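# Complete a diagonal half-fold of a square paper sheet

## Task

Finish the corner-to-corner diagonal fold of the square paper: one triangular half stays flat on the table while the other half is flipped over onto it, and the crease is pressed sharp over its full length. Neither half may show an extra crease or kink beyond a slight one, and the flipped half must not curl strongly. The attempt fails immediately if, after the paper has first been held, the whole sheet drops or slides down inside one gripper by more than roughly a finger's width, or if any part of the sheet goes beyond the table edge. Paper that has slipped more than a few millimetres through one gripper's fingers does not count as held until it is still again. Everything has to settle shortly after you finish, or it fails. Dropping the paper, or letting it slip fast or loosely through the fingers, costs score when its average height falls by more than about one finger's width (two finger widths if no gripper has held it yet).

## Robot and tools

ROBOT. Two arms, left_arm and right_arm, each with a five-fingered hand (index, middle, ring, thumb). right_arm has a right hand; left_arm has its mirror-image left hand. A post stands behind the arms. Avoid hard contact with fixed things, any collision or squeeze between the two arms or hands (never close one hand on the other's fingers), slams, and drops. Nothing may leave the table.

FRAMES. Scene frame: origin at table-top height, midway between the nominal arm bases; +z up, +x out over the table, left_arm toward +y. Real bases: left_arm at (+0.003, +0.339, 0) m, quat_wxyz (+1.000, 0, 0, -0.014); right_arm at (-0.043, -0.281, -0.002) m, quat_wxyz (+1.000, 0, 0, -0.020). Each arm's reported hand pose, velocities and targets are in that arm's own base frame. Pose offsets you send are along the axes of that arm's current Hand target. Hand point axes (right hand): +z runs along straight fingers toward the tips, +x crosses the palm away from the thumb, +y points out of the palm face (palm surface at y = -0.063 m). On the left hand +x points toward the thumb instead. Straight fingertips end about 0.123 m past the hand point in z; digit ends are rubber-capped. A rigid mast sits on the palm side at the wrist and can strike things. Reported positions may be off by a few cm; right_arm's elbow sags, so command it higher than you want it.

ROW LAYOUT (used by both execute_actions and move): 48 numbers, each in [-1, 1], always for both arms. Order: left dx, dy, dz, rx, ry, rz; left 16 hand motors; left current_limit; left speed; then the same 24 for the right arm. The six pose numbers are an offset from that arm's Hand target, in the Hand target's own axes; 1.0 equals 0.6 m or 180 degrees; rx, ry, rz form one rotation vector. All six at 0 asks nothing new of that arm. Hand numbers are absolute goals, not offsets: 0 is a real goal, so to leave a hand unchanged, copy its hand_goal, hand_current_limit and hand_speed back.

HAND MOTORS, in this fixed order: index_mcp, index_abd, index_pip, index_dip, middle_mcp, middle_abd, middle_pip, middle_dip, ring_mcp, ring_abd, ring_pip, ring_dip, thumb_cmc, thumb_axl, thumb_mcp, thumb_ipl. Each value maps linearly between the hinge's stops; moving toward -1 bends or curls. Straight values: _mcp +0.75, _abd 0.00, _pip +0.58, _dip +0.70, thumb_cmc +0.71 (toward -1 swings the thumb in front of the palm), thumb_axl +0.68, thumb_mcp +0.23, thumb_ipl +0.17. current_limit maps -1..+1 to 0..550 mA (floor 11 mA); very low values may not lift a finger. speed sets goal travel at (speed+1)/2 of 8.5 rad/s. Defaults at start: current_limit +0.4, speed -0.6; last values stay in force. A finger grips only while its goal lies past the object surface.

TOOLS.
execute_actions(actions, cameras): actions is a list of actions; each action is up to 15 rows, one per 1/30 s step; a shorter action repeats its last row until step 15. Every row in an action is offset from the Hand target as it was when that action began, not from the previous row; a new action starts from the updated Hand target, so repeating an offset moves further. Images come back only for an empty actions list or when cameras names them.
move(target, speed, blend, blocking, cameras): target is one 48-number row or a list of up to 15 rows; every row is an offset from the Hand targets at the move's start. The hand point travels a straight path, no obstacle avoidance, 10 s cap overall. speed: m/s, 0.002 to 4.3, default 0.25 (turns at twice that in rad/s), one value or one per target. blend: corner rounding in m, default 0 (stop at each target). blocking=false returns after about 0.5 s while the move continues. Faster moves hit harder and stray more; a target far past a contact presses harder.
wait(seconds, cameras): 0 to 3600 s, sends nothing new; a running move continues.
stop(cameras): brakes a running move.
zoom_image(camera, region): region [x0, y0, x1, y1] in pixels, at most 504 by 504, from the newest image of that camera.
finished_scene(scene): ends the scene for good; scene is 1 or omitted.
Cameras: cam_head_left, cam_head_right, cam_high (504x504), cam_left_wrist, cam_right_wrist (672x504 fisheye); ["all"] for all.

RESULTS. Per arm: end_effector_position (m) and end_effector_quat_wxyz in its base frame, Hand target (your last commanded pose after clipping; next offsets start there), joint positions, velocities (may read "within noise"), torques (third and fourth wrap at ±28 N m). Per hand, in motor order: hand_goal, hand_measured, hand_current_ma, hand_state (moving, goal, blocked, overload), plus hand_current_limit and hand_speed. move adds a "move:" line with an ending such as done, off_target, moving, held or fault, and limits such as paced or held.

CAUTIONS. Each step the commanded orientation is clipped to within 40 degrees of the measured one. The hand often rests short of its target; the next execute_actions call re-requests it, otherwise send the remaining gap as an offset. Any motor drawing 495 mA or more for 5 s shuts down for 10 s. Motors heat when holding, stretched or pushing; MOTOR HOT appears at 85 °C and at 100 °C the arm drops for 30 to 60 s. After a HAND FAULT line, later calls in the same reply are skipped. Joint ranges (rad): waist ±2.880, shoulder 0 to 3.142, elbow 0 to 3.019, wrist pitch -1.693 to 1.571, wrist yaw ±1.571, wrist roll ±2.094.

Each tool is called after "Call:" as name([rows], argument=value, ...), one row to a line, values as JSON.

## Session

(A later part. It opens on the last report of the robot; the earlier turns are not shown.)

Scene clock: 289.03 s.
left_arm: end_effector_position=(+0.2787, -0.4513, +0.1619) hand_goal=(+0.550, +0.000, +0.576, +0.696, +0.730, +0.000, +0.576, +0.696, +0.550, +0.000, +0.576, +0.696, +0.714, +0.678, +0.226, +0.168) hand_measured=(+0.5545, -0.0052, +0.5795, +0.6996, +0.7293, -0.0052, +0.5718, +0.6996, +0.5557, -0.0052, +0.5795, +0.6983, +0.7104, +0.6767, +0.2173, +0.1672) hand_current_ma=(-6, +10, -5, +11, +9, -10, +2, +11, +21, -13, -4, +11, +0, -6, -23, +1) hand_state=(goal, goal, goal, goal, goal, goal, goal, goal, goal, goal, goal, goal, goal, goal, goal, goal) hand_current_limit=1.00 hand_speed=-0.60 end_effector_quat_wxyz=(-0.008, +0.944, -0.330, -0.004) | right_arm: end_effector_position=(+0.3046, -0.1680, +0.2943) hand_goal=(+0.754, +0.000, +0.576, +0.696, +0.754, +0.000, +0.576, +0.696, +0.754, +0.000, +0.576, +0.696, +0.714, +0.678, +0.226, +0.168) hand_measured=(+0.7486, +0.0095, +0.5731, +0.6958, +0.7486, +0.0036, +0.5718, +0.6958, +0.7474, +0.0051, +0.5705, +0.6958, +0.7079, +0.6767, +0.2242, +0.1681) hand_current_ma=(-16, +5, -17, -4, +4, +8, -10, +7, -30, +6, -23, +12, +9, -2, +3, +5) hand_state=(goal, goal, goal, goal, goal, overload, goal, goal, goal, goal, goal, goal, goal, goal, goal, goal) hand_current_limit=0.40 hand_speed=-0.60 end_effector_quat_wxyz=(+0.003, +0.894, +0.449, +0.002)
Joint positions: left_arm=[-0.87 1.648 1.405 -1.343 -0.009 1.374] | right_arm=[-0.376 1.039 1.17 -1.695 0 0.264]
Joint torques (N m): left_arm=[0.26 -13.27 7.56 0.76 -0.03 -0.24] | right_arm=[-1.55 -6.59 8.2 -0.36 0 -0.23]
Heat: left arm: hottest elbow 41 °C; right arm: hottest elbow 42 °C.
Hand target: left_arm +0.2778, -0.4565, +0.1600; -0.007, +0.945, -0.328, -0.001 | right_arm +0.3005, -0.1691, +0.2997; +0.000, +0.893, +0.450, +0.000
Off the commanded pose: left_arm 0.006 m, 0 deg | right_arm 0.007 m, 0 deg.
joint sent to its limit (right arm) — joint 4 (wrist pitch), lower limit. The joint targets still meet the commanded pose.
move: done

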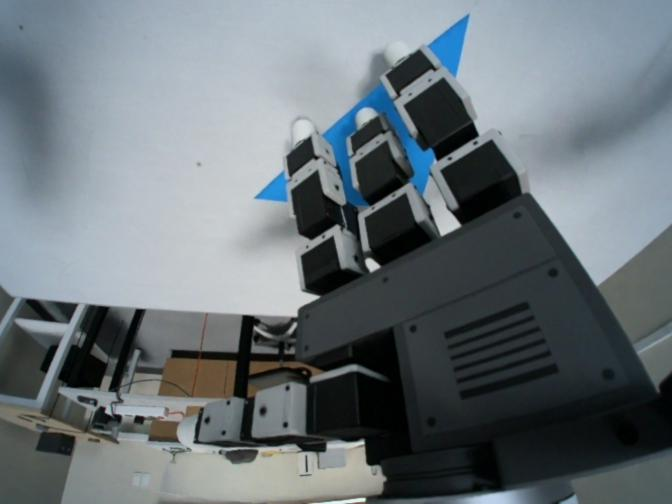

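Call:
move(target=[-0.0309,-0.0187,0.1583,0.0170,-0.0295,0,0.55,0,0.576,0.696,0.738,0,0.576,0.696,0.55,0,0.576,0.696,0.714,0.678,0.226,0.168,1.0,-0.6,0,0,0,0,0,0,0.754,0,0.576,0.696,0.754,0,0.576,0.696,0.754,0,0.576,0.696,0.714,0.678,0.226,0.168,0.4,-0.6], speed=0.12, cameras=["cam_left_wrist"])

Call:
zoom_image(camera="cam_left_wrist", region=[200, 0, 560, 280])

Scene clock: 290.50 s.
left_arm: end_effector_position=(+0.2789, -0.4441, +0.1283) hand_goal=(+0.550, +0.000, +0.576, +0.696, +0.738, +0.000, +0.576, +0.696, +0.550, +0.000, +0.576, +0.696, +0.714, +0.678, +0.226, +0.168) hand_measured=(+0.5533, -0.0023, +0.5808, +0.6996, +0.7293, -0.0506, +0.5718, +0.6920, +0.5545, -0.0023, +0.5795, +0.6996, +0.7092, +0.6767, +0.2173, +0.1672) hand_current_ma=(-3, +13, +2, +6, -2, -67, -1, +6, +10, -16, -4, +18, -4, -5, -13, +9) hand_state=(goal, goal, goal, goal, goal, blocked, goal, goal, goal, goal, goal, goal, goal, goal, goal, goal) hand_current_limit=1.00 hand_speed=-0.60 end_effector_quat_wxyz=(-0.017, +0.944, -0.330, +0.009) | right_arm: end_effector_position=(+0.3046, -0.1680, +0.2943) hand_goal=(+0.754, +0.000, +0.576, +0.696, +0.754, +0.000, +0.576, +0.696, +0.754, +0.000, +0.576, +0.696, +0.714, +0.678, +0.226, +0.168) hand_measured=(+0.7486, +0.0095, +0.5731, +0.6958, +0.7498, +0.0036, +0.5718, +0.6958, +0.7474, +0.0065, +0.5718, +0.6958, +0.7079, +0.6777, +0.2222, +0.1672) hand_current_ma=(+2, -3, +5, +3, +2, +10, +3, -12, -23, +9, -12, -8, +7, +19, -9, +10) hand_state=(goal, goal, goal, goal, goal, overload, goal, goal, goal, goal, goal, goal, goal, goal, goal, goal) hand_current_limit=0.40 hand_speed=-0.60 end_effector_quat_wxyz=(+0.003, +0.894, +0.449, +0.002)
Joint positions: left_arm=[-0.871 1.65 1.32 -1.243 -0.038 1.372] | right_arm=[-0.376 1.039 1.17 -1.695 0 0.264]
Joint torques (N m): left_arm=[0.91 -6.95 3.15 1.28 -0.27 -0.18] | right_arm=[-1.67 -6.59 8.21 -0.36 0 -0.21]
Heat: left arm: hottest elbow 40 °C; right arm: hottest elbow 42 °C.
Hand target: left_arm +0.2703, -0.4349, +0.0651; -0.047, +0.943, -0.328, -0.036 | right_arm +0.3005, -0.1691, +0.2997; +0.000, +0.893, +0.450, +0.000
Off the commanded pose: left_arm 0.064 m, 6 deg | right_arm 0.007 m, 0 deg.
joint sent to its limit (right arm) — joint 4 (wrist pitch), lower limit. The joint targets still meet the commanded pose.
move: off_target (left_arm)

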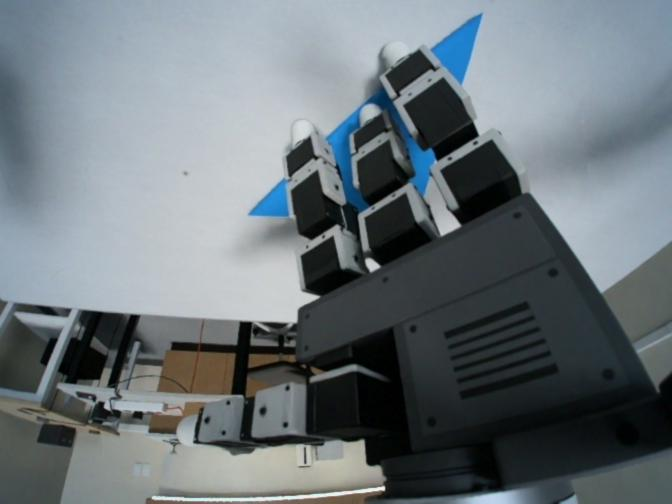

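Scaled by 1.400 from the camera's image (finer frame: 960x720).

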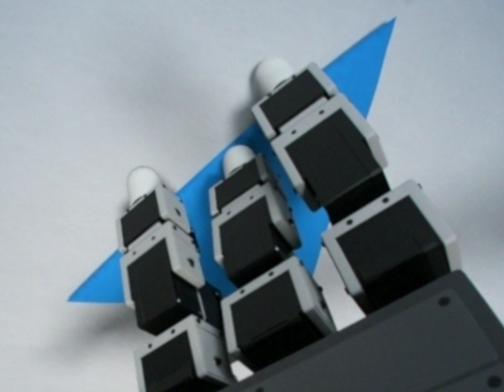

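Call:
move([
  [0.0323,0.0055,-0.1295,-0.0210,0.0397,0,0.55,0,0.576,0.696,0.738,0,0.576,0.696,0.55,0,0.576,0.696,0.714,0.678,0.226,0.168,1.0,-0.6,0,0,0,0,0,0,0.754,0,0.576,0.696,0.754,0,0.576,0.696,0.754,0,0.576,0.696,0.714,0.678,0.226,0.168,0.4,-0.6],
  [0.0100,0.0008,-0.2023,-0.0210,0.0397,0,0.55,0,0.576,0.696,0.738,0,0.576,0.696,0.55,0,0.576,0.696,0.714,0.678,0.226,0.168,1.0,-0.6,0,0,0,0,0,0,0.754,0,0.576,0.696,0.754,0,0.576,0.696,0.754,0,0.576,0.696,0.714,0.678,0.226,0.168,0.4,-0.6],
], speed=0.15, blend=[0.003,0], cameras=["cam_left_wrist","cam_head_left"])

Call:
zoom_image(camera="cam_left_wrist", region=[200, 0, 560, 280])

Call:
zoom_image(camera="cam_head_left", region=[170, 255, 210, 295])

Scene clock: 292.17 s.
left_arm: end_effector_position=(+0.2725, -0.4453, +0.1701) hand_goal=(+0.550, +0.000, +0.576, +0.696, +0.738, +0.000, +0.576, +0.696, +0.550, +0.000, +0.576, +0.696, +0.714, +0.678, +0.226, +0.168) hand_measured=(+0.5533, +0.0036, +0.5808, +0.6996, +0.7378, -0.0037, +0.5718, +0.6932, +0.5533, +0.0021, +0.5795, +0.6983, +0.7104, +0.6767, +0.2173, +0.1672) hand_current_ma=(-9, +11, +3, +12, +5, -13, +3, +11, +7, +5, -6, +11, +1, -6, -18, +3) hand_state=(goal, goal, goal, goal, goal, goal, goal, goal, goal, goal, goal, goal, goal, goal, goal, goal) hand_current_limit=1.00 hand_speed=-0.60 end_effector_quat_wxyz=(-0.003, +0.944, -0.330, +0.001) | right_arm: end_effector_position=(+0.3046, -0.1680, +0.2943) hand_goal=(+0.754, +0.000, +0.576, +0.696, +0.754, +0.000, +0.576, +0.696, +0.754, +0.000, +0.576, +0.696, +0.714, +0.678, +0.226, +0.168) hand_measured=(+0.7498, +0.0095, +0.5731, +0.6958, +0.7486, +0.0036, +0.5718, +0.6958, +0.7474, +0.0051, +0.5705, +0.6958, +0.7079, +0.6767, +0.2232, +0.1681) hand_current_ma=(-19, -1, -12, +10, -7, -7, +5, +7, -34, +11, -24, -3, -8, +9, -10, -1) hand_state=(goal, goal, goal, goal, goal, overload, goal, goal, goal, goal, goal, goal, goal, goal, goal, goal) hand_current_limit=0.40 hand_speed=-0.60 end_effector_quat_wxyz=(+0.003, +0.894, +0.449, +0.002)
Joint positions: left_arm=[-0.871 1.613 1.381 -1.34 -0.006 1.372] | right_arm=[-0.376 1.039 1.17 -1.695 0 0.264]
Joint torques (N m): left_arm=[1.03 -13.33 10.39 -0.06 0.08 -0.12] | right_arm=[-1.55 -6.53 8.2 -0.38 0 -0.21]
Heat: left arm: hottest elbow 40 °C; right arm: hottest elbow 42 °C.
Hand target: left_arm +0.2791, -0.4526, +0.1852; +0.004, +0.944, -0.329, +0.012 | right_arm +0.3005, -0.1691, +0.2997; +0.000, +0.893, +0.450, +0.000
Off the commanded pose: left_arm 0.018 m, 2 deg | right_arm 0.007 m, 0 deg.
joint sent to its limit (right arm) — joint 4 (wrist pitch), lower limit. The joint targets still meet the commanded pose.
move: off_target (left_arm)
Images, in order (width x height): cam_head_left 504x504, cam_left_wrist 672x504.

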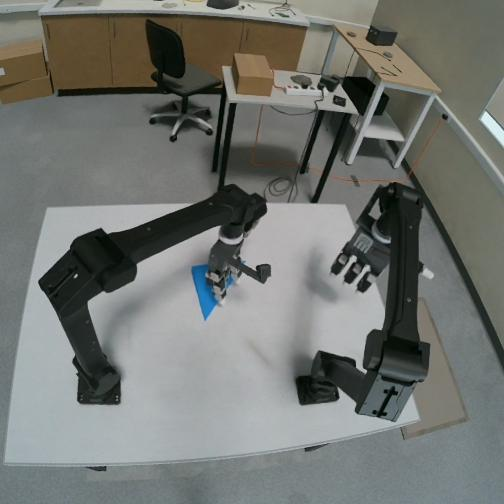

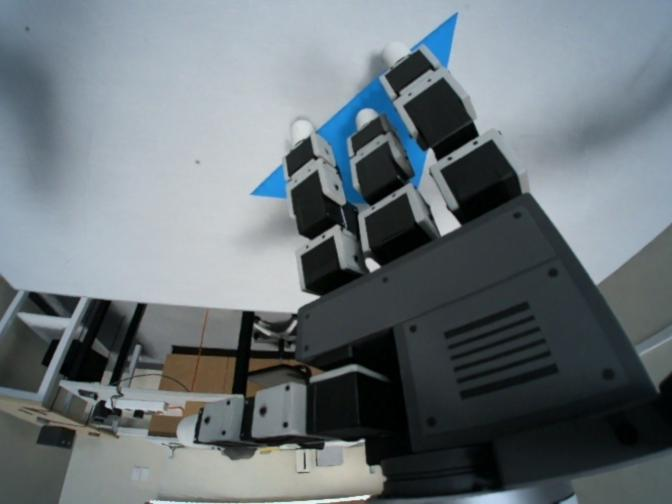

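Scaled by 1.400 from the camera's image (finer frame: 960x720).

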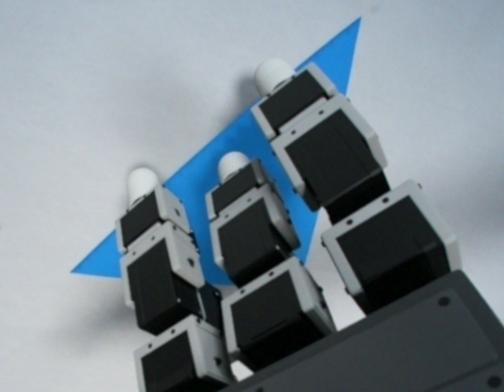

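Scaled by 12.600 from the camera's image (finer frame: 720x720).

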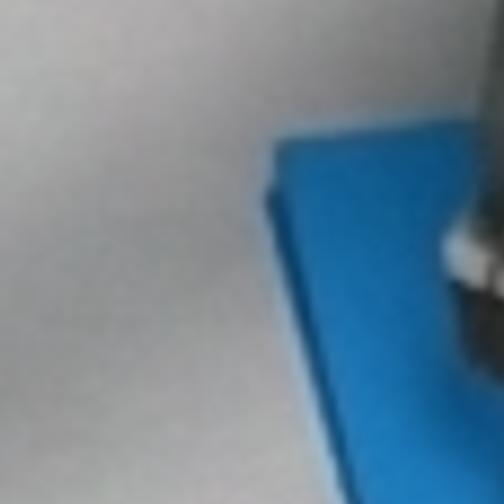

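Call:
move(target=[-0.0142,0.0145,0.0417,0.0040,-0.0102,-0.010,0.55,0,0.576,0.696,0.738,0,0.576,0.696,0.55,0,0.576,0.696,0.714,0.678,0.226,0.168,1.0,-0.6,0,0,0,0,0,0,0.754,0,0.576,0.696,0.754,0,0.576,0.696,0.754,0,0.576,0.696,0.714,0.678,0.226,0.168,0.4,-0.6], speed=0.1, cameras=["cam_left_wrist"])

Call:
zoom_image(camera="cam_left_wrist", region=[200, 0, 560, 280])

Scene clock: 293.43 s.
left_arm: end_effector_position=(+0.2686, -0.4503, +0.1660) hand_goal=(+0.550, +0.000, +0.576, +0.696, +0.738, +0.000, +0.576, +0.696, +0.550, +0.000, +0.576, +0.696, +0.714, +0.678, +0.226, +0.168) hand_measured=(+0.5533, +0.0036, +0.5795, +0.6996, +0.7366, -0.0037, +0.5718, +0.6932, +0.5533, +0.0021, +0.5795, +0.6996, +0.7104, +0.6767, +0.2173, +0.1672) hand_current_ma=(-5, +13, +1, +2, +8, -13, +6, +7, +19, +3, -3, +8, -6, -8, -9, -6) hand_state=(goal, goal, goal, goal, goal, goal, goal, goal, goal, goal, goal, goal, goal, goal, goal, goal) hand_current_limit=1.00 hand_speed=-0.60 end_effector_quat_wxyz=(-0.005, +0.949, -0.316, -0.001) | right_arm: end_effector_position=(+0.3046, -0.1680, +0.2943) hand_goal=(+0.754, +0.000, +0.576, +0.696, +0.754, +0.000, +0.576, +0.696, +0.754, +0.000, +0.576, +0.696, +0.714, +0.678, +0.226, +0.168) hand_measured=(+0.7498, +0.0095, +0.5731, +0.6958, +0.7486, +0.0051, +0.5731, +0.6958, +0.7474, +0.0065, +0.5693, +0.6958, +0.7079, +0.6777, +0.2232, +0.1672) hand_current_ma=(-16, +14, -8, -10, -6, -8, -9, -1, -24, +21, -30, +1, -6, -7, -9, -18) hand_state=(goal, goal, goal, goal, goal, overload, goal, goal, goal, goal, goal, goal, goal, goal, goal, goal) hand_current_limit=0.40 hand_speed=-0.60 end_effector_quat_wxyz=(+0.003, +0.894, +0.449, +0.002)
Joint positions: left_arm=[-0.888 1.616 1.375 -1.336 -0.009 1.327] | right_arm=[-0.376 1.039 1.17 -1.695 0 0.264]
Joint torques (N m): left_arm=[0.26 -12.28 7.36 0.7 -0.04 -0.22] | right_arm=[-1.61 -6.53 8.2 -0.38 0 -0.22]
Heat: left arm: hottest elbow 40 °C; right arm: hottest elbow 42 °C.
Hand target: left_arm +0.2678, -0.4546, +0.1599; -0.007, +0.950, -0.314, -0.001 | right_arm +0.3005, -0.1691, +0.2997; +0.000, +0.893, +0.450, +0.000
Off the commanded pose: left_arm 0.008 m, 0 deg | right_arm 0.007 m, 0 deg.
joint sent to its limit (right arm) — joint 4 (wrist pitch), lower limit. The joint targets still meet the commanded pose.
move: done

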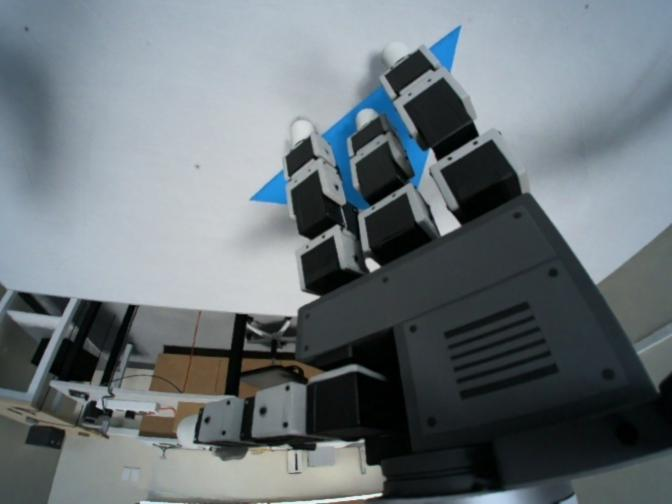

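Scaled by 1.400 from the camera's image (finer frame: 960x720).

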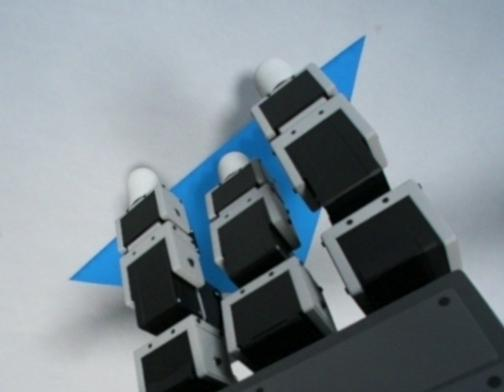

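Call:
move(target=[-0.0296,-0.0184,0.1583,0.0185,-0.0286,0,0.55,0,0.576,0.696,0.751,0,0.576,0.696,0.55,0,0.576,0.696,0.714,0.678,0.226,0.168,1.0,-0.6,0,0,0,0,0,0,0.754,0,0.576,0.696,0.754,0,0.576,0.696,0.754,0,0.576,0.696,0.714,0.678,0.226,0.168,0.4,-0.6], speed=0.12, cameras=["cam_left_wrist"])

Call:
zoom_image(camera="cam_left_wrist", region=[200, 0, 560, 280])

Scene clock: 294.93 s.
left_arm: end_effector_position=(+0.2687, -0.4432, +0.1280) hand_goal=(+0.550, +0.000, +0.576, +0.696, +0.752, +0.000, +0.576, +0.696, +0.550, +0.000, +0.576, +0.696, +0.714, +0.678, +0.226, +0.168) hand_measured=(+0.5533, +0.0007, +0.5795, +0.6996, +0.7450, -0.0535, +0.5718, +0.6920, +0.5533, -0.0008, +0.5795, +0.6996, +0.7104, +0.6767, +0.2173, +0.1672) hand_current_ma=(-7, +18, -10, +12, +4, -73, +3, -2, +14, -5, -6, +10, -6, +7, -21, -2) hand_state=(goal, goal, goal, goal, goal, blocked, goal, goal, goal, goal, goal, goal, goal, goal, goal, goal) hand_current_limit=1.00 hand_speed=-0.60 end_effector_quat_wxyz=(-0.017, +0.949, -0.316, +0.009) | right_arm: end_effector_position=(+0.3046, -0.1680, +0.2943) hand_goal=(+0.754, +0.000, +0.576, +0.696, +0.754, +0.000, +0.576, +0.696, +0.754, +0.000, +0.576, +0.696, +0.714, +0.678, +0.226, +0.168) hand_measured=(+0.7486, +0.0095, +0.5731, +0.6958, +0.7498, +0.0051, +0.5718, +0.6958, +0.7486, +0.0051, +0.5705, +0.6958, +0.7079, +0.6767, +0.2232, +0.1672) hand_current_ma=(-20, -6, -13, -2, -6, +1, +2, -13, -24, +21, -12, +15, -1, +12, -10, +1) hand_state=(goal, goal, goal, goal, goal, overload, goal, goal, goal, goal, goal, goal, goal, goal, goal, goal) hand_current_limit=0.40 hand_speed=-0.60 end_effector_quat_wxyz=(+0.003, +0.894, +0.449, +0.002)
Joint positions: left_arm=[-0.889 1.627 1.29 -1.237 -0.038 1.324] | right_arm=[-0.376 1.039 1.17 -1.695 0 0.264]
Joint torques (N m): left_arm=[0.79 -7.18 3.11 1.31 -0.27 -0.21] | right_arm=[-1.61 -6.53 8.2 -0.35 0 -0.22]
Heat: left arm: hottest elbow 40 °C; right arm: hottest elbow 42 °C.
Hand target: left_arm +0.2601, -0.4339, +0.0651; -0.048, +0.948, -0.313, -0.035 | right_arm +0.3005, -0.1691, +0.2997; +0.000, +0.893, +0.450, +0.000
Off the commanded pose: left_arm 0.064 m, 6 deg | right_arm 0.007 m, 0 deg.
joint sent to its limit (right arm) — joint 4 (wrist pitch), lower limit. The joint targets still meet the commanded pose.
move: off_target (left_arm)

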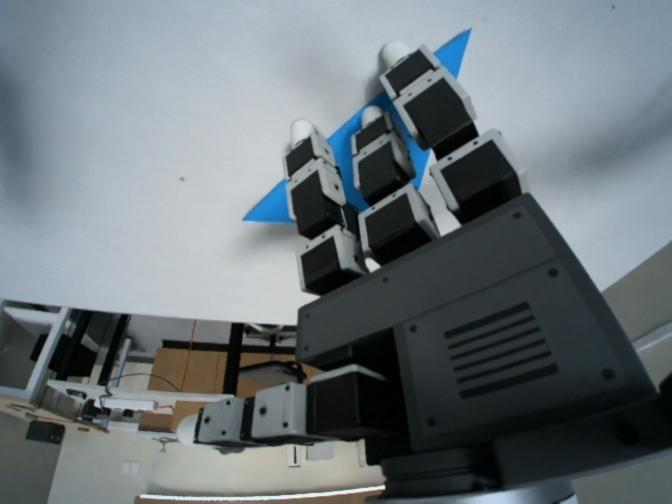

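Scaled by 1.400 from the camera's image (finer frame: 960x720).

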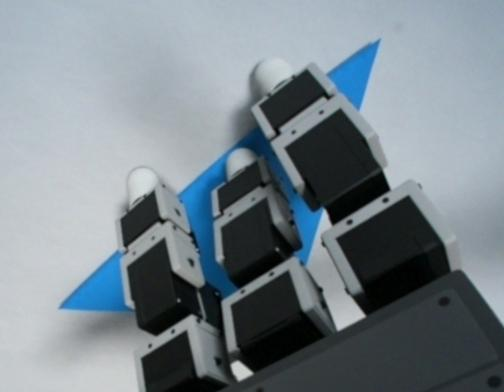

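Call:
move([
  [0.0322,0.0063,-0.1295,-0.0225,0.0388,0,0.55,0,0.576,0.696,0.752,0,0.576,0.696,0.55,0,0.576,0.696,0.714,0.678,0.226,0.168,1.0,-0.6,0,0,0,0,0,0,0.754,0,0.576,0.696,0.754,0,0.576,0.696,0.754,0,0.576,0.696,0.714,0.678,0.226,0.168,0.4,-0.6],
  [0.0120,0.0027,-0.1810,-0.0225,0.0388,0,0.55,0,0.576,0.696,0.752,0,0.576,0.696,0.55,0,0.576,0.696,0.714,0.678,0.226,0.168,1.0,-0.6,0,0,0,0,0,0,0.754,0,0.576,0.696,0.754,0,0.576,0.696,0.754,0,0.576,0.696,0.714,0.678,0.226,0.168,0.4,-0.6],
  [-0.0017,-0.0025,-0.1590,-0.0185,0.0286,0,0.55,0,0.576,0.696,0.734,0,0.576,0.696,0.55,0,0.576,0.696,0.714,0.678,0.226,0.168,1.0,-0.6,0,0,0,0,0,0,0.754,0,0.576,0.696,0.754,0,0.576,0.696,0.754,0,0.576,0.696,0.714,0.678,0.226,0.168,0.4,-0.6],
  [-0.0150,0,0.0015,0,0,0,0.55,0,0.576,0.696,0.734,0,0.576,0.696,0.55,0,0.576,0.696,0.714,0.678,0.226,0.168,1.0,-0.6,0,0,0,0,0,0,0.754,0,0.576,0.696,0.754,0,0.576,0.696,0.754,0,0.576,0.696,0.714,0.678,0.226,0.168,0.4,-0.6],
], speed=[0.13,0.13,0.1,0.12], blend=[0.003,0.002,0,0], cameras=["cam_left_wrist"])

Call:
zoom_image(camera="cam_left_wrist", region=[200, 0, 560, 280])

Scene clock: 298.77 s.
left_arm: end_effector_position=(+0.2624, -0.4370, +0.1278) hand_goal=(+0.550, +0.000, +0.576, +0.696, +0.734, +0.000, +0.576, +0.696, +0.550, +0.000, +0.576, +0.696, +0.714, +0.678, +0.226, +0.168) hand_measured=(+0.5533, +0.0036, +0.5795, +0.6996, +0.7318, -0.0609, +0.5808, +0.7009, +0.5545, +0.0021, +0.5795, +0.6983, +0.7104, +0.6767, +0.2173, +0.1672) hand_current_ma=(+2, -3, -1, +14, +6, -89, +4, +9, +22, +3, -1, +19, -1, -6, -15, +3) hand_state=(goal, goal, goal, goal, goal, blocked, goal, goal, goal, goal, goal, goal, goal, goal, goal, goal) hand_current_limit=1.00 hand_speed=-0.60 end_effector_quat_wxyz=(-0.017, +0.949, -0.316, +0.009) | right_arm: end_effector_position=(+0.3046, -0.1680, +0.2943) hand_goal=(+0.754, +0.000, +0.576, +0.696, +0.754, +0.000, +0.576, +0.696, +0.754, +0.000, +0.576, +0.696, +0.714, +0.678, +0.226, +0.168) hand_measured=(+0.7498, +0.0095, +0.5731, +0.6958, +0.7498, +0.0036, +0.5718, +0.6958, +0.7474, +0.0051, +0.5705, +0.6958, +0.7079, +0.6777, +0.2222, +0.1681) hand_current_ma=(-20, +10, -6, +8, +1, +0, +0, +1, -17, +7, -14, +25, +3, -7, -6, -6) hand_state=(goal, goal, goal, goal, goal, overload, goal, goal, goal, goal, goal, goal, goal, goal, goal, goal) hand_current_limit=0.40 hand_speed=-0.60 end_effector_quat_wxyz=(+0.003, +0.894, +0.449, +0.002)
Joint positions: left_arm=[-0.891 1.606 1.264 -1.232 -0.038 1.323] | right_arm=[-0.376 1.039 1.17 -1.695 0 0.264]
Joint torques (N m): left_arm=[0.5 -6.53 3.08 1.31 -0.28 -0.27] | right_arm=[-1.55 -6.53 8.2 -0.38 0 -0.22]
Heat: left arm: hottest elbow 40 °C; right arm: hottest elbow 42 °C.
Hand target: left_arm +0.2529, -0.4286, +0.0651; -0.048, +0.948, -0.313, -0.034 | right_arm +0.3005, -0.1691, +0.2997; +0.000, +0.893, +0.450, +0.000
Off the commanded pose: left_arm 0.064 m, 6 deg | right_arm 0.007 m, 0 deg.
joint sent to its limit (right arm) — joint 4 (wrist pitch), lower limit. The joint targets still meet the commanded pose.
move: off_target (left_arm); target 3's new numbers were sent with left_arm's hand 0.014 m and 1 deg from that target

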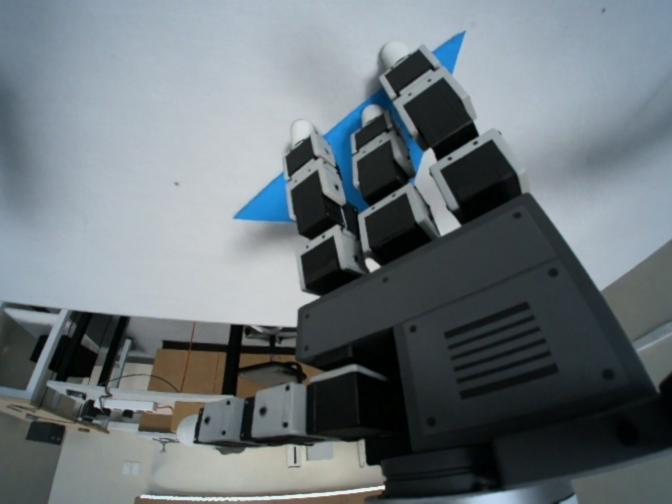

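Scaled by 1.400 from the camera's image (finer frame: 960x720).

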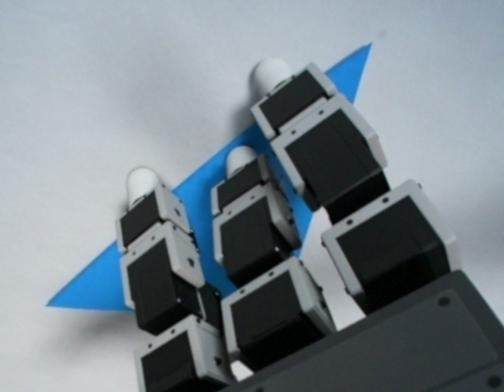

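Call:
move([
  [0.0322,0.0063,-0.1295,-0.0225,0.0388,0,0.55,0,0.576,0.696,0.734,0,0.576,0.696,0.55,0,0.576,0.696,0.714,0.678,0.226,0.168,1.0,-0.6,0,0,0,0,0,0,0.754,0,0.576,0.696,0.754,0,0.576,0.696,0.754,0,0.576,0.696,0.714,0.678,0.226,0.168,0.4,-0.6],
  [0.0120,0.0027,-0.1810,-0.0225,0.0388,0,0.55,0,0.576,0.696,0.734,0,0.576,0.696,0.55,0,0.576,0.696,0.714,0.678,0.226,0.168,1.0,-0.6,0,0,0,0,0,0,0.754,0,0.576,0.696,0.754,0,0.576,0.696,0.754,0,0.576,0.696,0.714,0.678,0.226,0.168,0.4,-0.6],
  [-0.0017,-0.0025,-0.1590,-0.0185,0.0286,0,0.55,0,0.576,0.696,0.718,0,0.576,0.696,0.55,0,0.576,0.696,0.714,0.678,0.226,0.168,1.0,-0.6,0,0,0,0,0,0,0.754,0,0.576,0.696,0.754,0,0.576,0.696,0.754,0,0.576,0.696,0.714,0.678,0.226,0.168,0.4,-0.6],
  [-0.0150,0,0.0015,0,0,0,0.55,0,0.576,0.696,0.718,0,0.576,0.696,0.55,0,0.576,0.696,0.714,0.678,0.226,0.168,1.0,-0.6,0,0,0,0,0,0,0.754,0,0.576,0.696,0.754,0,0.576,0.696,0.754,0,0.576,0.696,0.714,0.678,0.226,0.168,0.4,-0.6],
], speed=[0.13,0.13,0.1,0.12], blend=[0.003,0.002,0,0], cameras=["cam_left_wrist"])

Call:
zoom_image(camera="cam_left_wrist", region=[200, 0, 560, 280])

Scene clock: 302.10 s.
left_arm: end_effector_position=(+0.2566, -0.4306, +0.1274) hand_goal=(+0.550, +0.000, +0.576, +0.696, +0.718, +0.000, +0.576, +0.696, +0.550, +0.000, +0.576, +0.696, +0.714, +0.678, +0.226, +0.168) hand_measured=(+0.5533, +0.0036, +0.5795, +0.6996, +0.7149, -0.0623, +0.5821, +0.7034, +0.5533, +0.0021, +0.5795, +0.6983, +0.7092, +0.6767, +0.2173, +0.1672) hand_current_ma=(-2, +18, -10, -2, +1, -92, +6, +6, +10, -7, -9, +4, +3, +0, -19, +3) hand_state=(goal, goal, goal, goal, goal, blocked, goal, goal, goal, goal, goal, goal, goal, goal, goal, goal) hand_current_limit=1.00 hand_speed=-0.60 end_effector_quat_wxyz=(-0.018, +0.949, -0.315, +0.009) | right_arm: end_effector_position=(+0.3046, -0.1680, +0.2943) hand_goal=(+0.754, +0.000, +0.576, +0.696, +0.754, +0.000, +0.576, +0.696, +0.754, +0.000, +0.576, +0.696, +0.714, +0.678, +0.226, +0.168) hand_measured=(+0.7498, +0.0095, +0.5744, +0.6958, +0.7486, +0.0036, +0.5731, +0.6958, +0.7474, +0.0051, +0.5705, +0.6958, +0.7079, +0.6777, +0.2232, +0.1681) hand_current_ma=(-25, +15, -3, +3, -3, +3, -9, +7, -21, +11, -20, -6, -2, +13, -12, -2) hand_state=(goal, goal, goal, goal, goal, overload, goal, goal, goal, goal, goal, goal, goal, goal, goal, goal) hand_current_limit=0.40 hand_speed=-0.60 end_effector_quat_wxyz=(+0.003, +0.894, +0.449, +0.002)
Joint positions: left_arm=[-0.893 1.585 1.237 -1.227 -0.039 1.319] | right_arm=[-0.376 1.039 1.17 -1.695 0 0.264]
Joint torques (N m): left_arm=[0.73 -6.18 3.11 1.43 -0.18 -0.25] | right_arm=[-1.67 -6.59 8.21 -0.36 -0.01 -0.21]
Heat: left arm: hottest elbow 40 °C; right arm: hottest elbow 42 °C.
Hand target: left_arm +0.2458, -0.4230, +0.0651; -0.048, +0.948, -0.313, -0.034 | right_arm +0.3005, -0.1691, +0.2997; +0.000, +0.893, +0.450, +0.000
Off the commanded pose: left_arm 0.064 m, 6 deg | right_arm 0.007 m, 0 deg.
joint sent to its limit (right arm) — joint 4 (wrist pitch), lower limit. The joint targets still meet the commanded pose.
move: off_target (left_arm); target 3's new numbers were sent with left_arm's hand 0.014 m and 1 deg from that target

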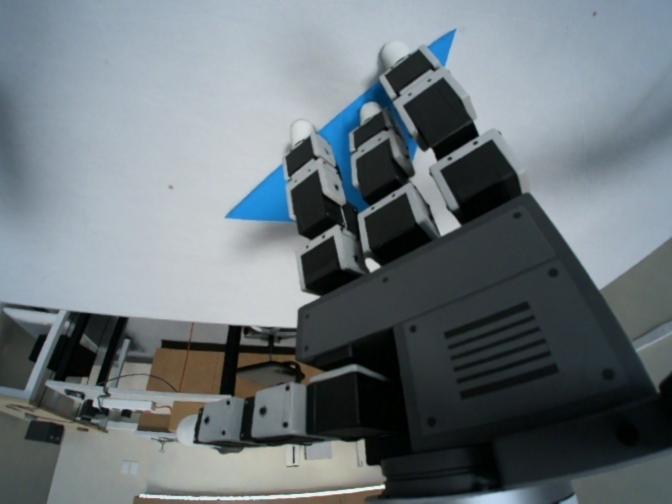

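Scaled by 1.400 from the camera's image (finer frame: 960x720).

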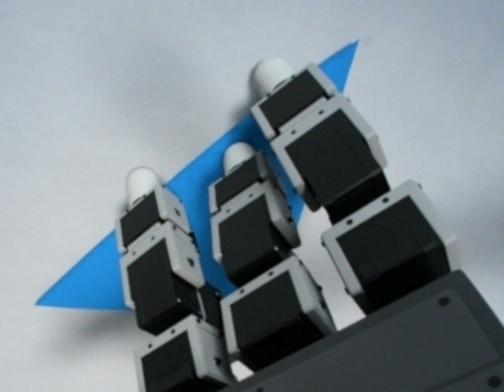

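Call:
move([
  [0.0322,0.0063,-0.1295,-0.0225,0.0388,0,0.55,0,0.576,0.696,0.718,0,0.576,0.696,0.55,0,0.576,0.696,0.714,0.678,0.226,0.168,1.0,-0.6,0,0,0,0,0,0,0.754,0,0.576,0.696,0.754,0,0.576,0.696,0.754,0,0.576,0.696,0.714,0.678,0.226,0.168,0.4,-0.6],
  [0.0120,0.0110,-0.1817,-0.0225,0.0388,0,0.55,0,0.576,0.696,0.718,0,0.576,0.696,0.55,0,0.576,0.696,0.714,0.678,0.226,0.168,1.0,-0.6,0,0,0,0,0,0,0.754,0,0.576,0.696,0.754,0,0.576,0.696,0.754,0,0.576,0.696,0.714,0.678,0.226,0.168,0.4,-0.6],
  [-0.0018,0.0058,-0.1597,-0.0185,0.0286,0,0.55,0,0.576,0.696,0.733,0,0.576,0.696,0.55,0,0.576,0.696,0.714,0.678,0.226,0.168,1.0,-0.6,0,0,0,0,0,0,0.754,0,0.576,0.696,0.754,0,0.576,0.696,0.754,0,0.576,0.696,0.714,0.678,0.226,0.168,0.4,-0.6],
  [-0.0150,0.0083,0.0008,0,0,0,0.55,0,0.576,0.696,0.733,0,0.576,0.696,0.55,0,0.576,0.696,0.714,0.678,0.226,0.168,1.0,-0.6,0,0,0,0,0,0,0.754,0,0.576,0.696,0.754,0,0.576,0.696,0.754,0,0.576,0.696,0.714,0.678,0.226,0.168,0.4,-0.6],
], speed=[0.13,0.13,0.1,0.12], blend=[0.003,0.002,0,0], cameras=["cam_left_wrist"])

Call:
zoom_image(camera="cam_left_wrist", region=[200, 0, 560, 280])

Scene clock: 305.57 s.
left_arm: end_effector_position=(+0.2462, -0.4302, +0.1272) hand_goal=(+0.550, +0.000, +0.576, +0.696, +0.734, +0.000, +0.576, +0.696, +0.550, +0.000, +0.576, +0.696, +0.714, +0.678, +0.226, +0.168) hand_measured=(+0.5533, +0.0036, +0.5795, +0.6996, +0.7438, -0.0609, +0.5847, +0.7022, +0.5533, +0.0021, +0.5795, +0.6996, +0.7092, +0.6767, +0.2173, +0.1662) hand_current_ma=(-8, +13, +6, +14, +22, -83, +11, +15, +19, -8, +1, +13, +5, -4, -23, +6) hand_state=(goal, goal, goal, goal, goal, blocked, goal, goal, goal, goal, goal, goal, goal, goal, goal, goal) hand_current_limit=1.00 hand_speed=-0.60 end_effector_quat_wxyz=(-0.017, +0.949, -0.315, +0.009) | right_arm: end_effector_position=(+0.3046, -0.1680, +0.2943) hand_goal=(+0.754, +0.000, +0.576, +0.696, +0.754, +0.000, +0.576, +0.696, +0.754, +0.000, +0.576, +0.696, +0.714, +0.678, +0.226, +0.168) hand_measured=(+0.7498, +0.0080, +0.5731, +0.6945, +0.7486, +0.0036, +0.5718, +0.6971, +0.7486, +0.0065, +0.5705, +0.6971, +0.7092, +0.6777, +0.2232, +0.1672) hand_current_ma=(-6, -4, -6, -4, -13, -3, -6, -11, -21, +17, -24, +11, -11, +18, -13, -9) hand_state=(goal, goal, goal, goal, goal, overload, goal, goal, goal, goal, goal, goal, goal, goal, goal, goal) hand_current_limit=0.40 hand_speed=-0.60 end_effector_quat_wxyz=(+0.003, +0.894, +0.449, +0.002)
Joint positions: left_arm=[-0.91 1.568 1.216 -1.222 -0.038 1.302] | right_arm=[-0.376 1.039 1.17 -1.695 0 0.264]
Joint torques (N m): left_arm=[0.56 -6.01 2.95 1.4 -0.19 -0.21] | right_arm=[-1.61 -6.48 8.18 -0.39 0 -0.21]
Heat: left arm: hottest elbow 40 °C; right arm: hottest elbow 42 °C.
Hand target: left_arm +0.2356, -0.4216, +0.0651; -0.048, +0.948, -0.313, -0.035 | right_arm +0.3005, -0.1691, +0.2997; +0.000, +0.893, +0.450, +0.000
Off the commanded pose: left_arm 0.064 m, 6 deg | right_arm 0.007 m, 0 deg.
joint sent to its limit (right arm) — joint 4 (wrist pitch), lower limit. The joint targets still meet the commanded pose.
move: off_target (left_arm); target 3's new numbers were sent with left_arm's hand 0.014 m and 1 deg from that target

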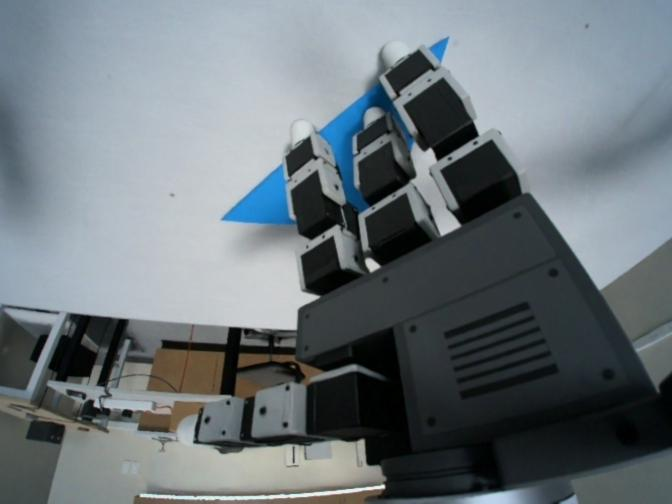

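Scaled by 1.400 from the camera's image (finer frame: 960x720).

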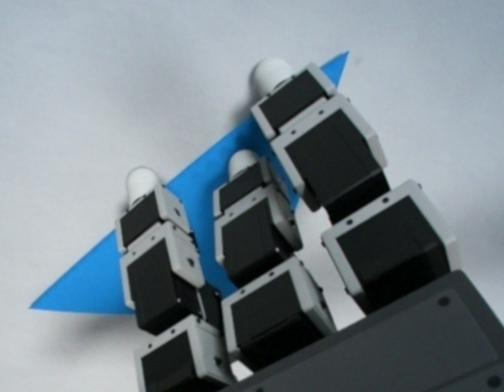

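Call:
move([
  [0.0322,0.0063,-0.1295,-0.0225,0.0388,0,0.55,0,0.576,0.696,0.734,0,0.576,0.696,0.55,0,0.576,0.696,0.714,0.678,0.226,0.168,1.0,-0.6,0,0,0,0,0,0,0.754,0,0.576,0.696,0.754,0,0.576,0.696,0.754,0,0.576,0.696,0.714,0.678,0.226,0.168,0.4,-0.6],
  [0.0232,0.0020,-0.2050,-0.0225,0.0388,0,0.55,0,0.576,0.696,0.734,0,0.576,0.696,0.55,0,0.576,0.696,0.714,0.678,0.226,0.168,1.0,-0.6,0,0,0,0,0,0,0.754,0,0.576,0.696,0.754,0,0.576,0.696,0.754,0,0.576,0.696,0.714,0.678,0.226,0.168,0.4,-0.6],
], speed=0.13, blend=[0.003,0], cameras=["cam_left_wrist","cam_head_left"])

Call:
zoom_image(camera="cam_left_wrist", region=[200, 0, 560, 280])

Call:
zoom_image(camera="cam_head_left", region=[175, 250, 215, 290])

Scene clock: 307.37 s.
left_arm: end_effector_position=(+0.2443, -0.4365, +0.1695) hand_goal=(+0.550, +0.000, +0.576, +0.696, +0.734, +0.000, +0.576, +0.696, +0.550, +0.000, +0.576, +0.696, +0.714, +0.678, +0.226, +0.168) hand_measured=(+0.5533, +0.0051, +0.5795, +0.6996, +0.7342, -0.0037, +0.5731, +0.6920, +0.5533, +0.0021, +0.5795, +0.6983, +0.7104, +0.6767, +0.2173, +0.1672) hand_current_ma=(-8, +16, -2, +9, +10, -7, -3, +1, +12, -4, -7, +6, -4, -1, -16, +3) hand_state=(goal, goal, goal, goal, goal, goal, goal, goal, goal, goal, goal, goal, goal, goal, goal, goal) hand_current_limit=1.00 hand_speed=-0.60 end_effector_quat_wxyz=(-0.004, +0.949, -0.315, +0.000) | right_arm: end_effector_position=(+0.3046, -0.1680, +0.2943) hand_goal=(+0.754, +0.000, +0.576, +0.696, +0.754, +0.000, +0.576, +0.696, +0.754, +0.000, +0.576, +0.696, +0.714, +0.678, +0.226, +0.168) hand_measured=(+0.7498, +0.0095, +0.5731, +0.6958, +0.7486, +0.0051, +0.5731, +0.6971, +0.7486, +0.0051, +0.5718, +0.6958, +0.7079, +0.6767, +0.2232, +0.1672) hand_current_ma=(-18, +14, +11, +7, -13, -6, +9, -14, -9, +15, -18, +2, -1, +13, +6, +3) hand_state=(goal, goal, goal, goal, goal, overload, goal, goal, goal, goal, goal, goal, goal, goal, goal, goal) hand_current_limit=0.40 hand_speed=-0.60 end_effector_quat_wxyz=(+0.003, +0.894, +0.449, +0.002)
Joint positions: left_arm=[-0.91 1.547 1.301 -1.329 -0.008 1.302] | right_arm=[-0.376 1.039 1.17 -1.695 0 0.264]
Joint torques (N m): left_arm=[0.85 -12.57 10.44 -0.09 0.09 -0.1] | right_arm=[-1.55 -6.48 8.2 -0.38 0 -0.21]
Heat: left arm: hottest elbow 40 °C; right arm: hottest elbow 42 °C.
Hand target: left_arm +0.2504, -0.4447, +0.1859; +0.004, +0.949, -0.314, +0.012 | right_arm +0.3005, -0.1691, +0.2997; +0.000, +0.893, +0.450, +0.000
Off the commanded pose: left_arm 0.019 m, 2 deg | right_arm 0.007 m, 0 deg.
joint sent to its limit (right arm) — joint 4 (wrist pitch), lower limit. The joint targets still meet the commanded pose.
move: off_target (left_arm)
Images, in order (width x height): cam_head_left 504x504, cam_left_wrist 672x504.

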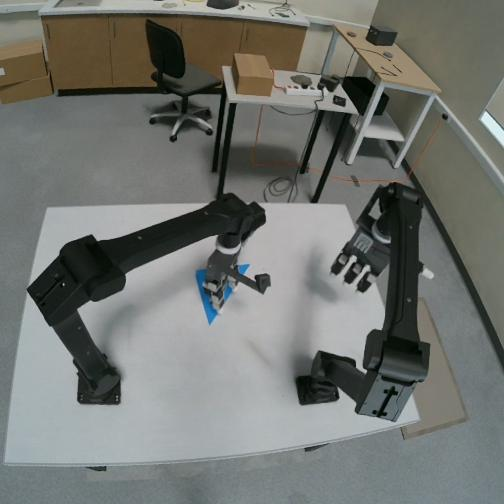

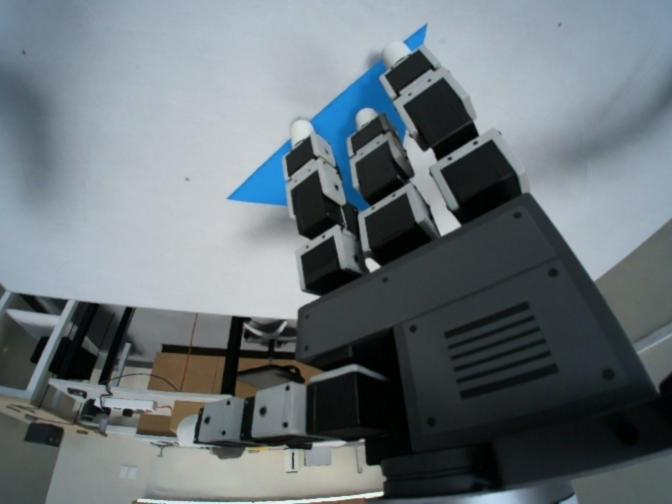

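Scaled by 1.400 from the camera's image (finer frame: 960x720).

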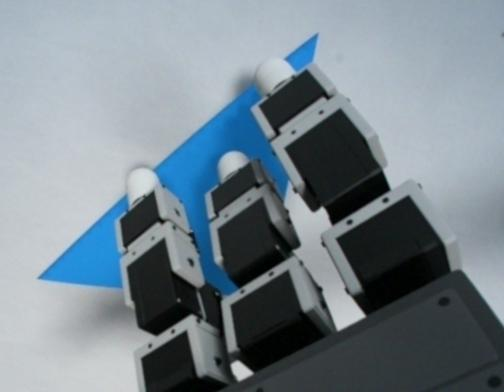

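Scaled by 12.600 from the camera's image (finer frame: 720x720).

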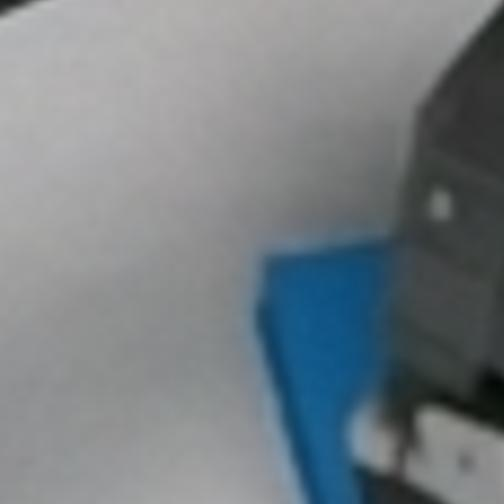

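Call:
move(target=[-0.0182,0.0287,0.0427,0.0042,-0.0102,0,0.736,0,0.576,0.696,0.736,0,0.576,0.696,0.736,0,0.576,0.696,0.714,0.678,0.226,0.168,1.0,-0.6,0,0,0,0,0,0,0.754,0,0.576,0.696,0.754,0,0.576,0.696,0.754,0,0.576,0.696,0.714,0.678,0.226,0.168,0.4,-0.6], speed=0.1, cameras=["cam_left_wrist"])

Call:
zoom_image(camera="cam_left_wrist", region=[160, 0, 520, 280])

Scene clock: 309.23 s.
left_arm: end_effector_position=(+0.2304, -0.4483, +0.1631) hand_goal=(+0.736, +0.000, +0.576, +0.696, +0.736, +0.000, +0.576, +0.696, +0.736, +0.000, +0.576, +0.696, +0.714, +0.678, +0.226, +0.168) hand_measured=(+0.7306, +0.0051, +0.5718, +0.6920, +0.7342, -0.0023, +0.5731, +0.6920, +0.7330, +0.0007, +0.5718, +0.6958, +0.7104, +0.6767, +0.2173, +0.1672) hand_current_ma=(-19, +10, -15, +8, +7, -9, -4, +6, +9, -5, -8, +3, +1, -2, -19, +2) hand_state=(goal, goal, goal, goal, goal, goal, goal, goal, goal, goal, goal, goal, goal, goal, goal, goal) hand_current_limit=1.00 hand_speed=-0.60 end_effector_quat_wxyz=(-0.007, +0.948, -0.318, -0.003) | right_arm: end_effector_position=(+0.3046, -0.1680, +0.2943) hand_goal=(+0.754, +0.000, +0.576, +0.696, +0.754, +0.000, +0.576, +0.696, +0.754, +0.000, +0.576, +0.696, +0.714, +0.678, +0.226, +0.168) hand_measured=(+0.7486, +0.0095, +0.5731, +0.6945, +0.7498, +0.0036, +0.5718, +0.6958, +0.7474, +0.0051, +0.5718, +0.6958, +0.7079, +0.6767, +0.2232, +0.1681) hand_current_ma=(-31, +1, -14, -17, -9, -3, +3, -2, -26, +6, -27, +24, -7, +11, +7, -13) hand_state=(goal, goal, goal, goal, goal, overload, goal, goal, goal, goal, goal, goal, goal, goal, goal, goal) hand_current_limit=0.40 hand_speed=-0.60 end_effector_quat_wxyz=(+0.003, +0.894, +0.449, +0.002)
Joint positions: left_arm=[-0.95 1.56 1.301 -1.325 -0.009 1.268] | right_arm=[-0.376 1.039 1.17 -1.695 0 0.264]
Joint torques (N m): left_arm=[0.85 -11.75 7.66 0.72 -0.1 -0.22] | right_arm=[-1.55 -6.53 8.18 -0.38 -0.01 -0.21]
Heat: left arm: hottest elbow 40 °C; right arm: hottest elbow 42 °C.
Hand target: left_arm +0.2318, -0.4526, +0.1600; -0.007, +0.949, -0.314, -0.001 | right_arm +0.3005, -0.1691, +0.2997; +0.000, +0.893, +0.450, +0.000
Off the commanded pose: left_arm 0.005 m, 1 deg | right_arm 0.007 m, 0 deg.
joint sent to its limit (right arm) — joint 4 (wrist pitch), lower limit. The joint targets still meet the commanded pose.
move: done

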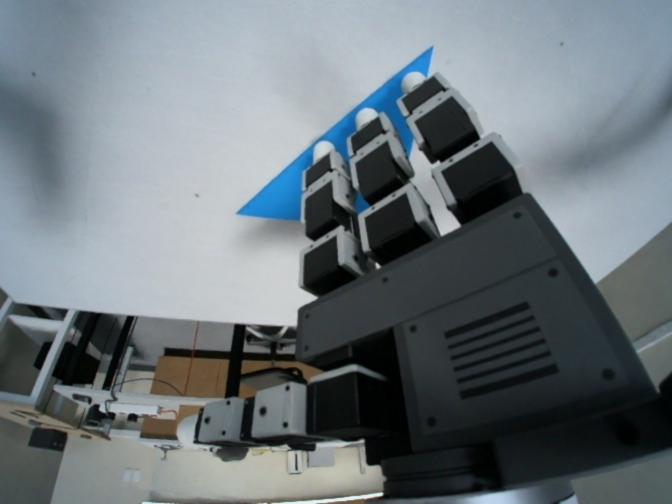

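Scaled by 1.400 from the camera's image (finer frame: 960x720).

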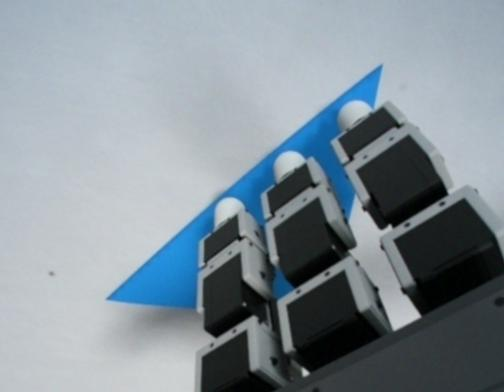

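Call:
move(target=[-0.0218,-0.0107,0.15,0.0122,-0.0296,0,0.742,0,0.576,0.696,0.742,0,0.576,0.696,0.742,0,0.576,0.696,0.714,0.678,0.226,0.168,1.0,-0.6,0,0,0,0,0,0,0.754,0,0.576,0.696,0.754,0,0.576,0.696,0.754,0,0.576,0.696,0.714,0.678,0.226,0.168,0.4,-0.6], speed=0.12, cameras=["cam_left_wrist"])

Call:
zoom_image(camera="cam_left_wrist", region=[160, 0, 520, 280])

Scene clock: 310.63 s.
left_arm: end_effector_position=(+0.2329, -0.4496, +0.1300) hand_goal=(+0.742, +0.000, +0.576, +0.696, +0.742, +0.000, +0.576, +0.696, +0.742, +0.000, +0.576, +0.696, +0.714, +0.678, +0.226, +0.168) hand_measured=(+0.7462, -0.0653, +0.5808, +0.6996, +0.7366, -0.0125, +0.5782, +0.7009, +0.7354, -0.0066, +0.5718, +0.6983, +0.7104, +0.6767, +0.2173, +0.1672) hand_current_ma=(-14, -78, -3, +5, +7, -23, +5, +18, +0, -8, -5, +1, +1, -11, -22, -5) hand_state=(goal, blocked, goal, goal, goal, goal, goal, goal, goal, goal, goal, goal, goal, goal, goal, goal) hand_current_limit=1.00 hand_speed=-0.60 end_effector_quat_wxyz=(-0.007, +0.948, -0.318, +0.005) | right_arm: end_effector_position=(+0.3046, -0.1680, +0.2943) hand_goal=(+0.754, +0.000, +0.576, +0.696, +0.754, +0.000, +0.576, +0.696, +0.754, +0.000, +0.576, +0.696, +0.714, +0.678, +0.226, +0.168) hand_measured=(+0.7486, +0.0095, +0.5731, +0.6971, +0.7486, +0.0051, +0.5731, +0.6945, +0.7474, +0.0065, +0.5705, +0.6958, +0.7079, +0.6777, +0.2232, +0.1672) hand_current_ma=(-33, -1, -12, +2, -1, +17, -3, -9, -10, +14, -14, +0, -1, +16, -7, +5) hand_state=(goal, goal, goal, goal, goal, overload, goal, goal, goal, goal, goal, goal, goal, goal, goal, goal) hand_current_limit=0.40 hand_speed=-0.60 end_effector_quat_wxyz=(+0.003, +0.894, +0.449, +0.002)
Joint positions: left_arm=[-0.95 1.584 1.238 -1.225 -0.016 1.268] | right_arm=[-0.376 1.039 1.17 -1.695 0 0.264]
Joint torques (N m): left_arm=[0.79 -6.65 3.22 0.99 -0.15 -0.2] | right_arm=[-1.61 -6.59 8.18 -0.35 -0.01 -0.21]
Heat: left arm: hottest elbow 40 °C; right arm: hottest elbow 42 °C.
Hand target: left_arm +0.2252, -0.4383, +0.0701; -0.040, +0.948, -0.313, -0.039 | right_arm +0.3005, -0.1691, +0.2997; +0.000, +0.893, +0.450, +0.000
Off the commanded pose: left_arm 0.061 m, 6 deg | right_arm 0.007 m, 0 deg.
joint sent to its limit (right arm) — joint 4 (wrist pitch), lower limit. The joint targets still meet the commanded pose.
move: off_target (left_arm)

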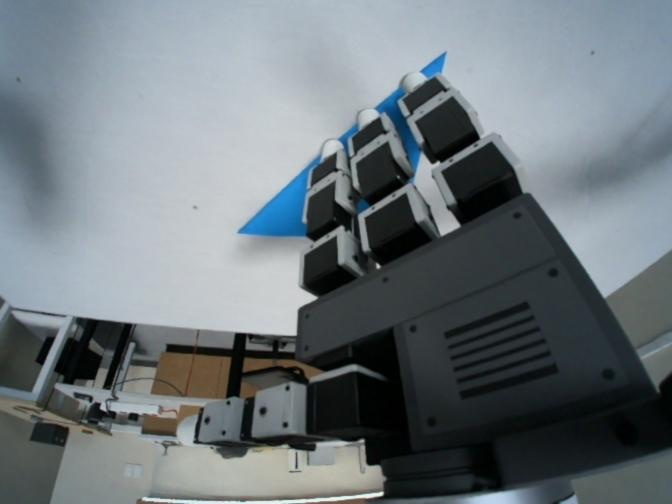

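Scaled by 1.400 from the camera's image (finer frame: 960x720).

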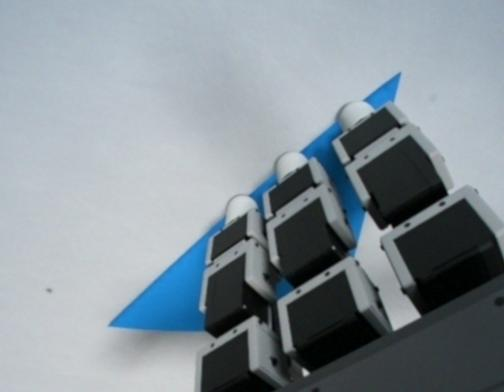

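Call:
zoom_image(camera="cam_left_wrist", region=[290, 60, 460, 190])

Scaled by 2.965 from the camera's image (finer frame: 960x720).

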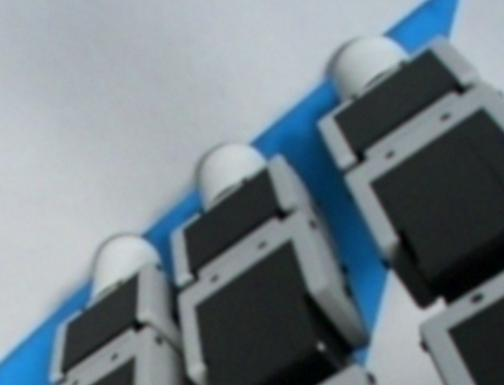

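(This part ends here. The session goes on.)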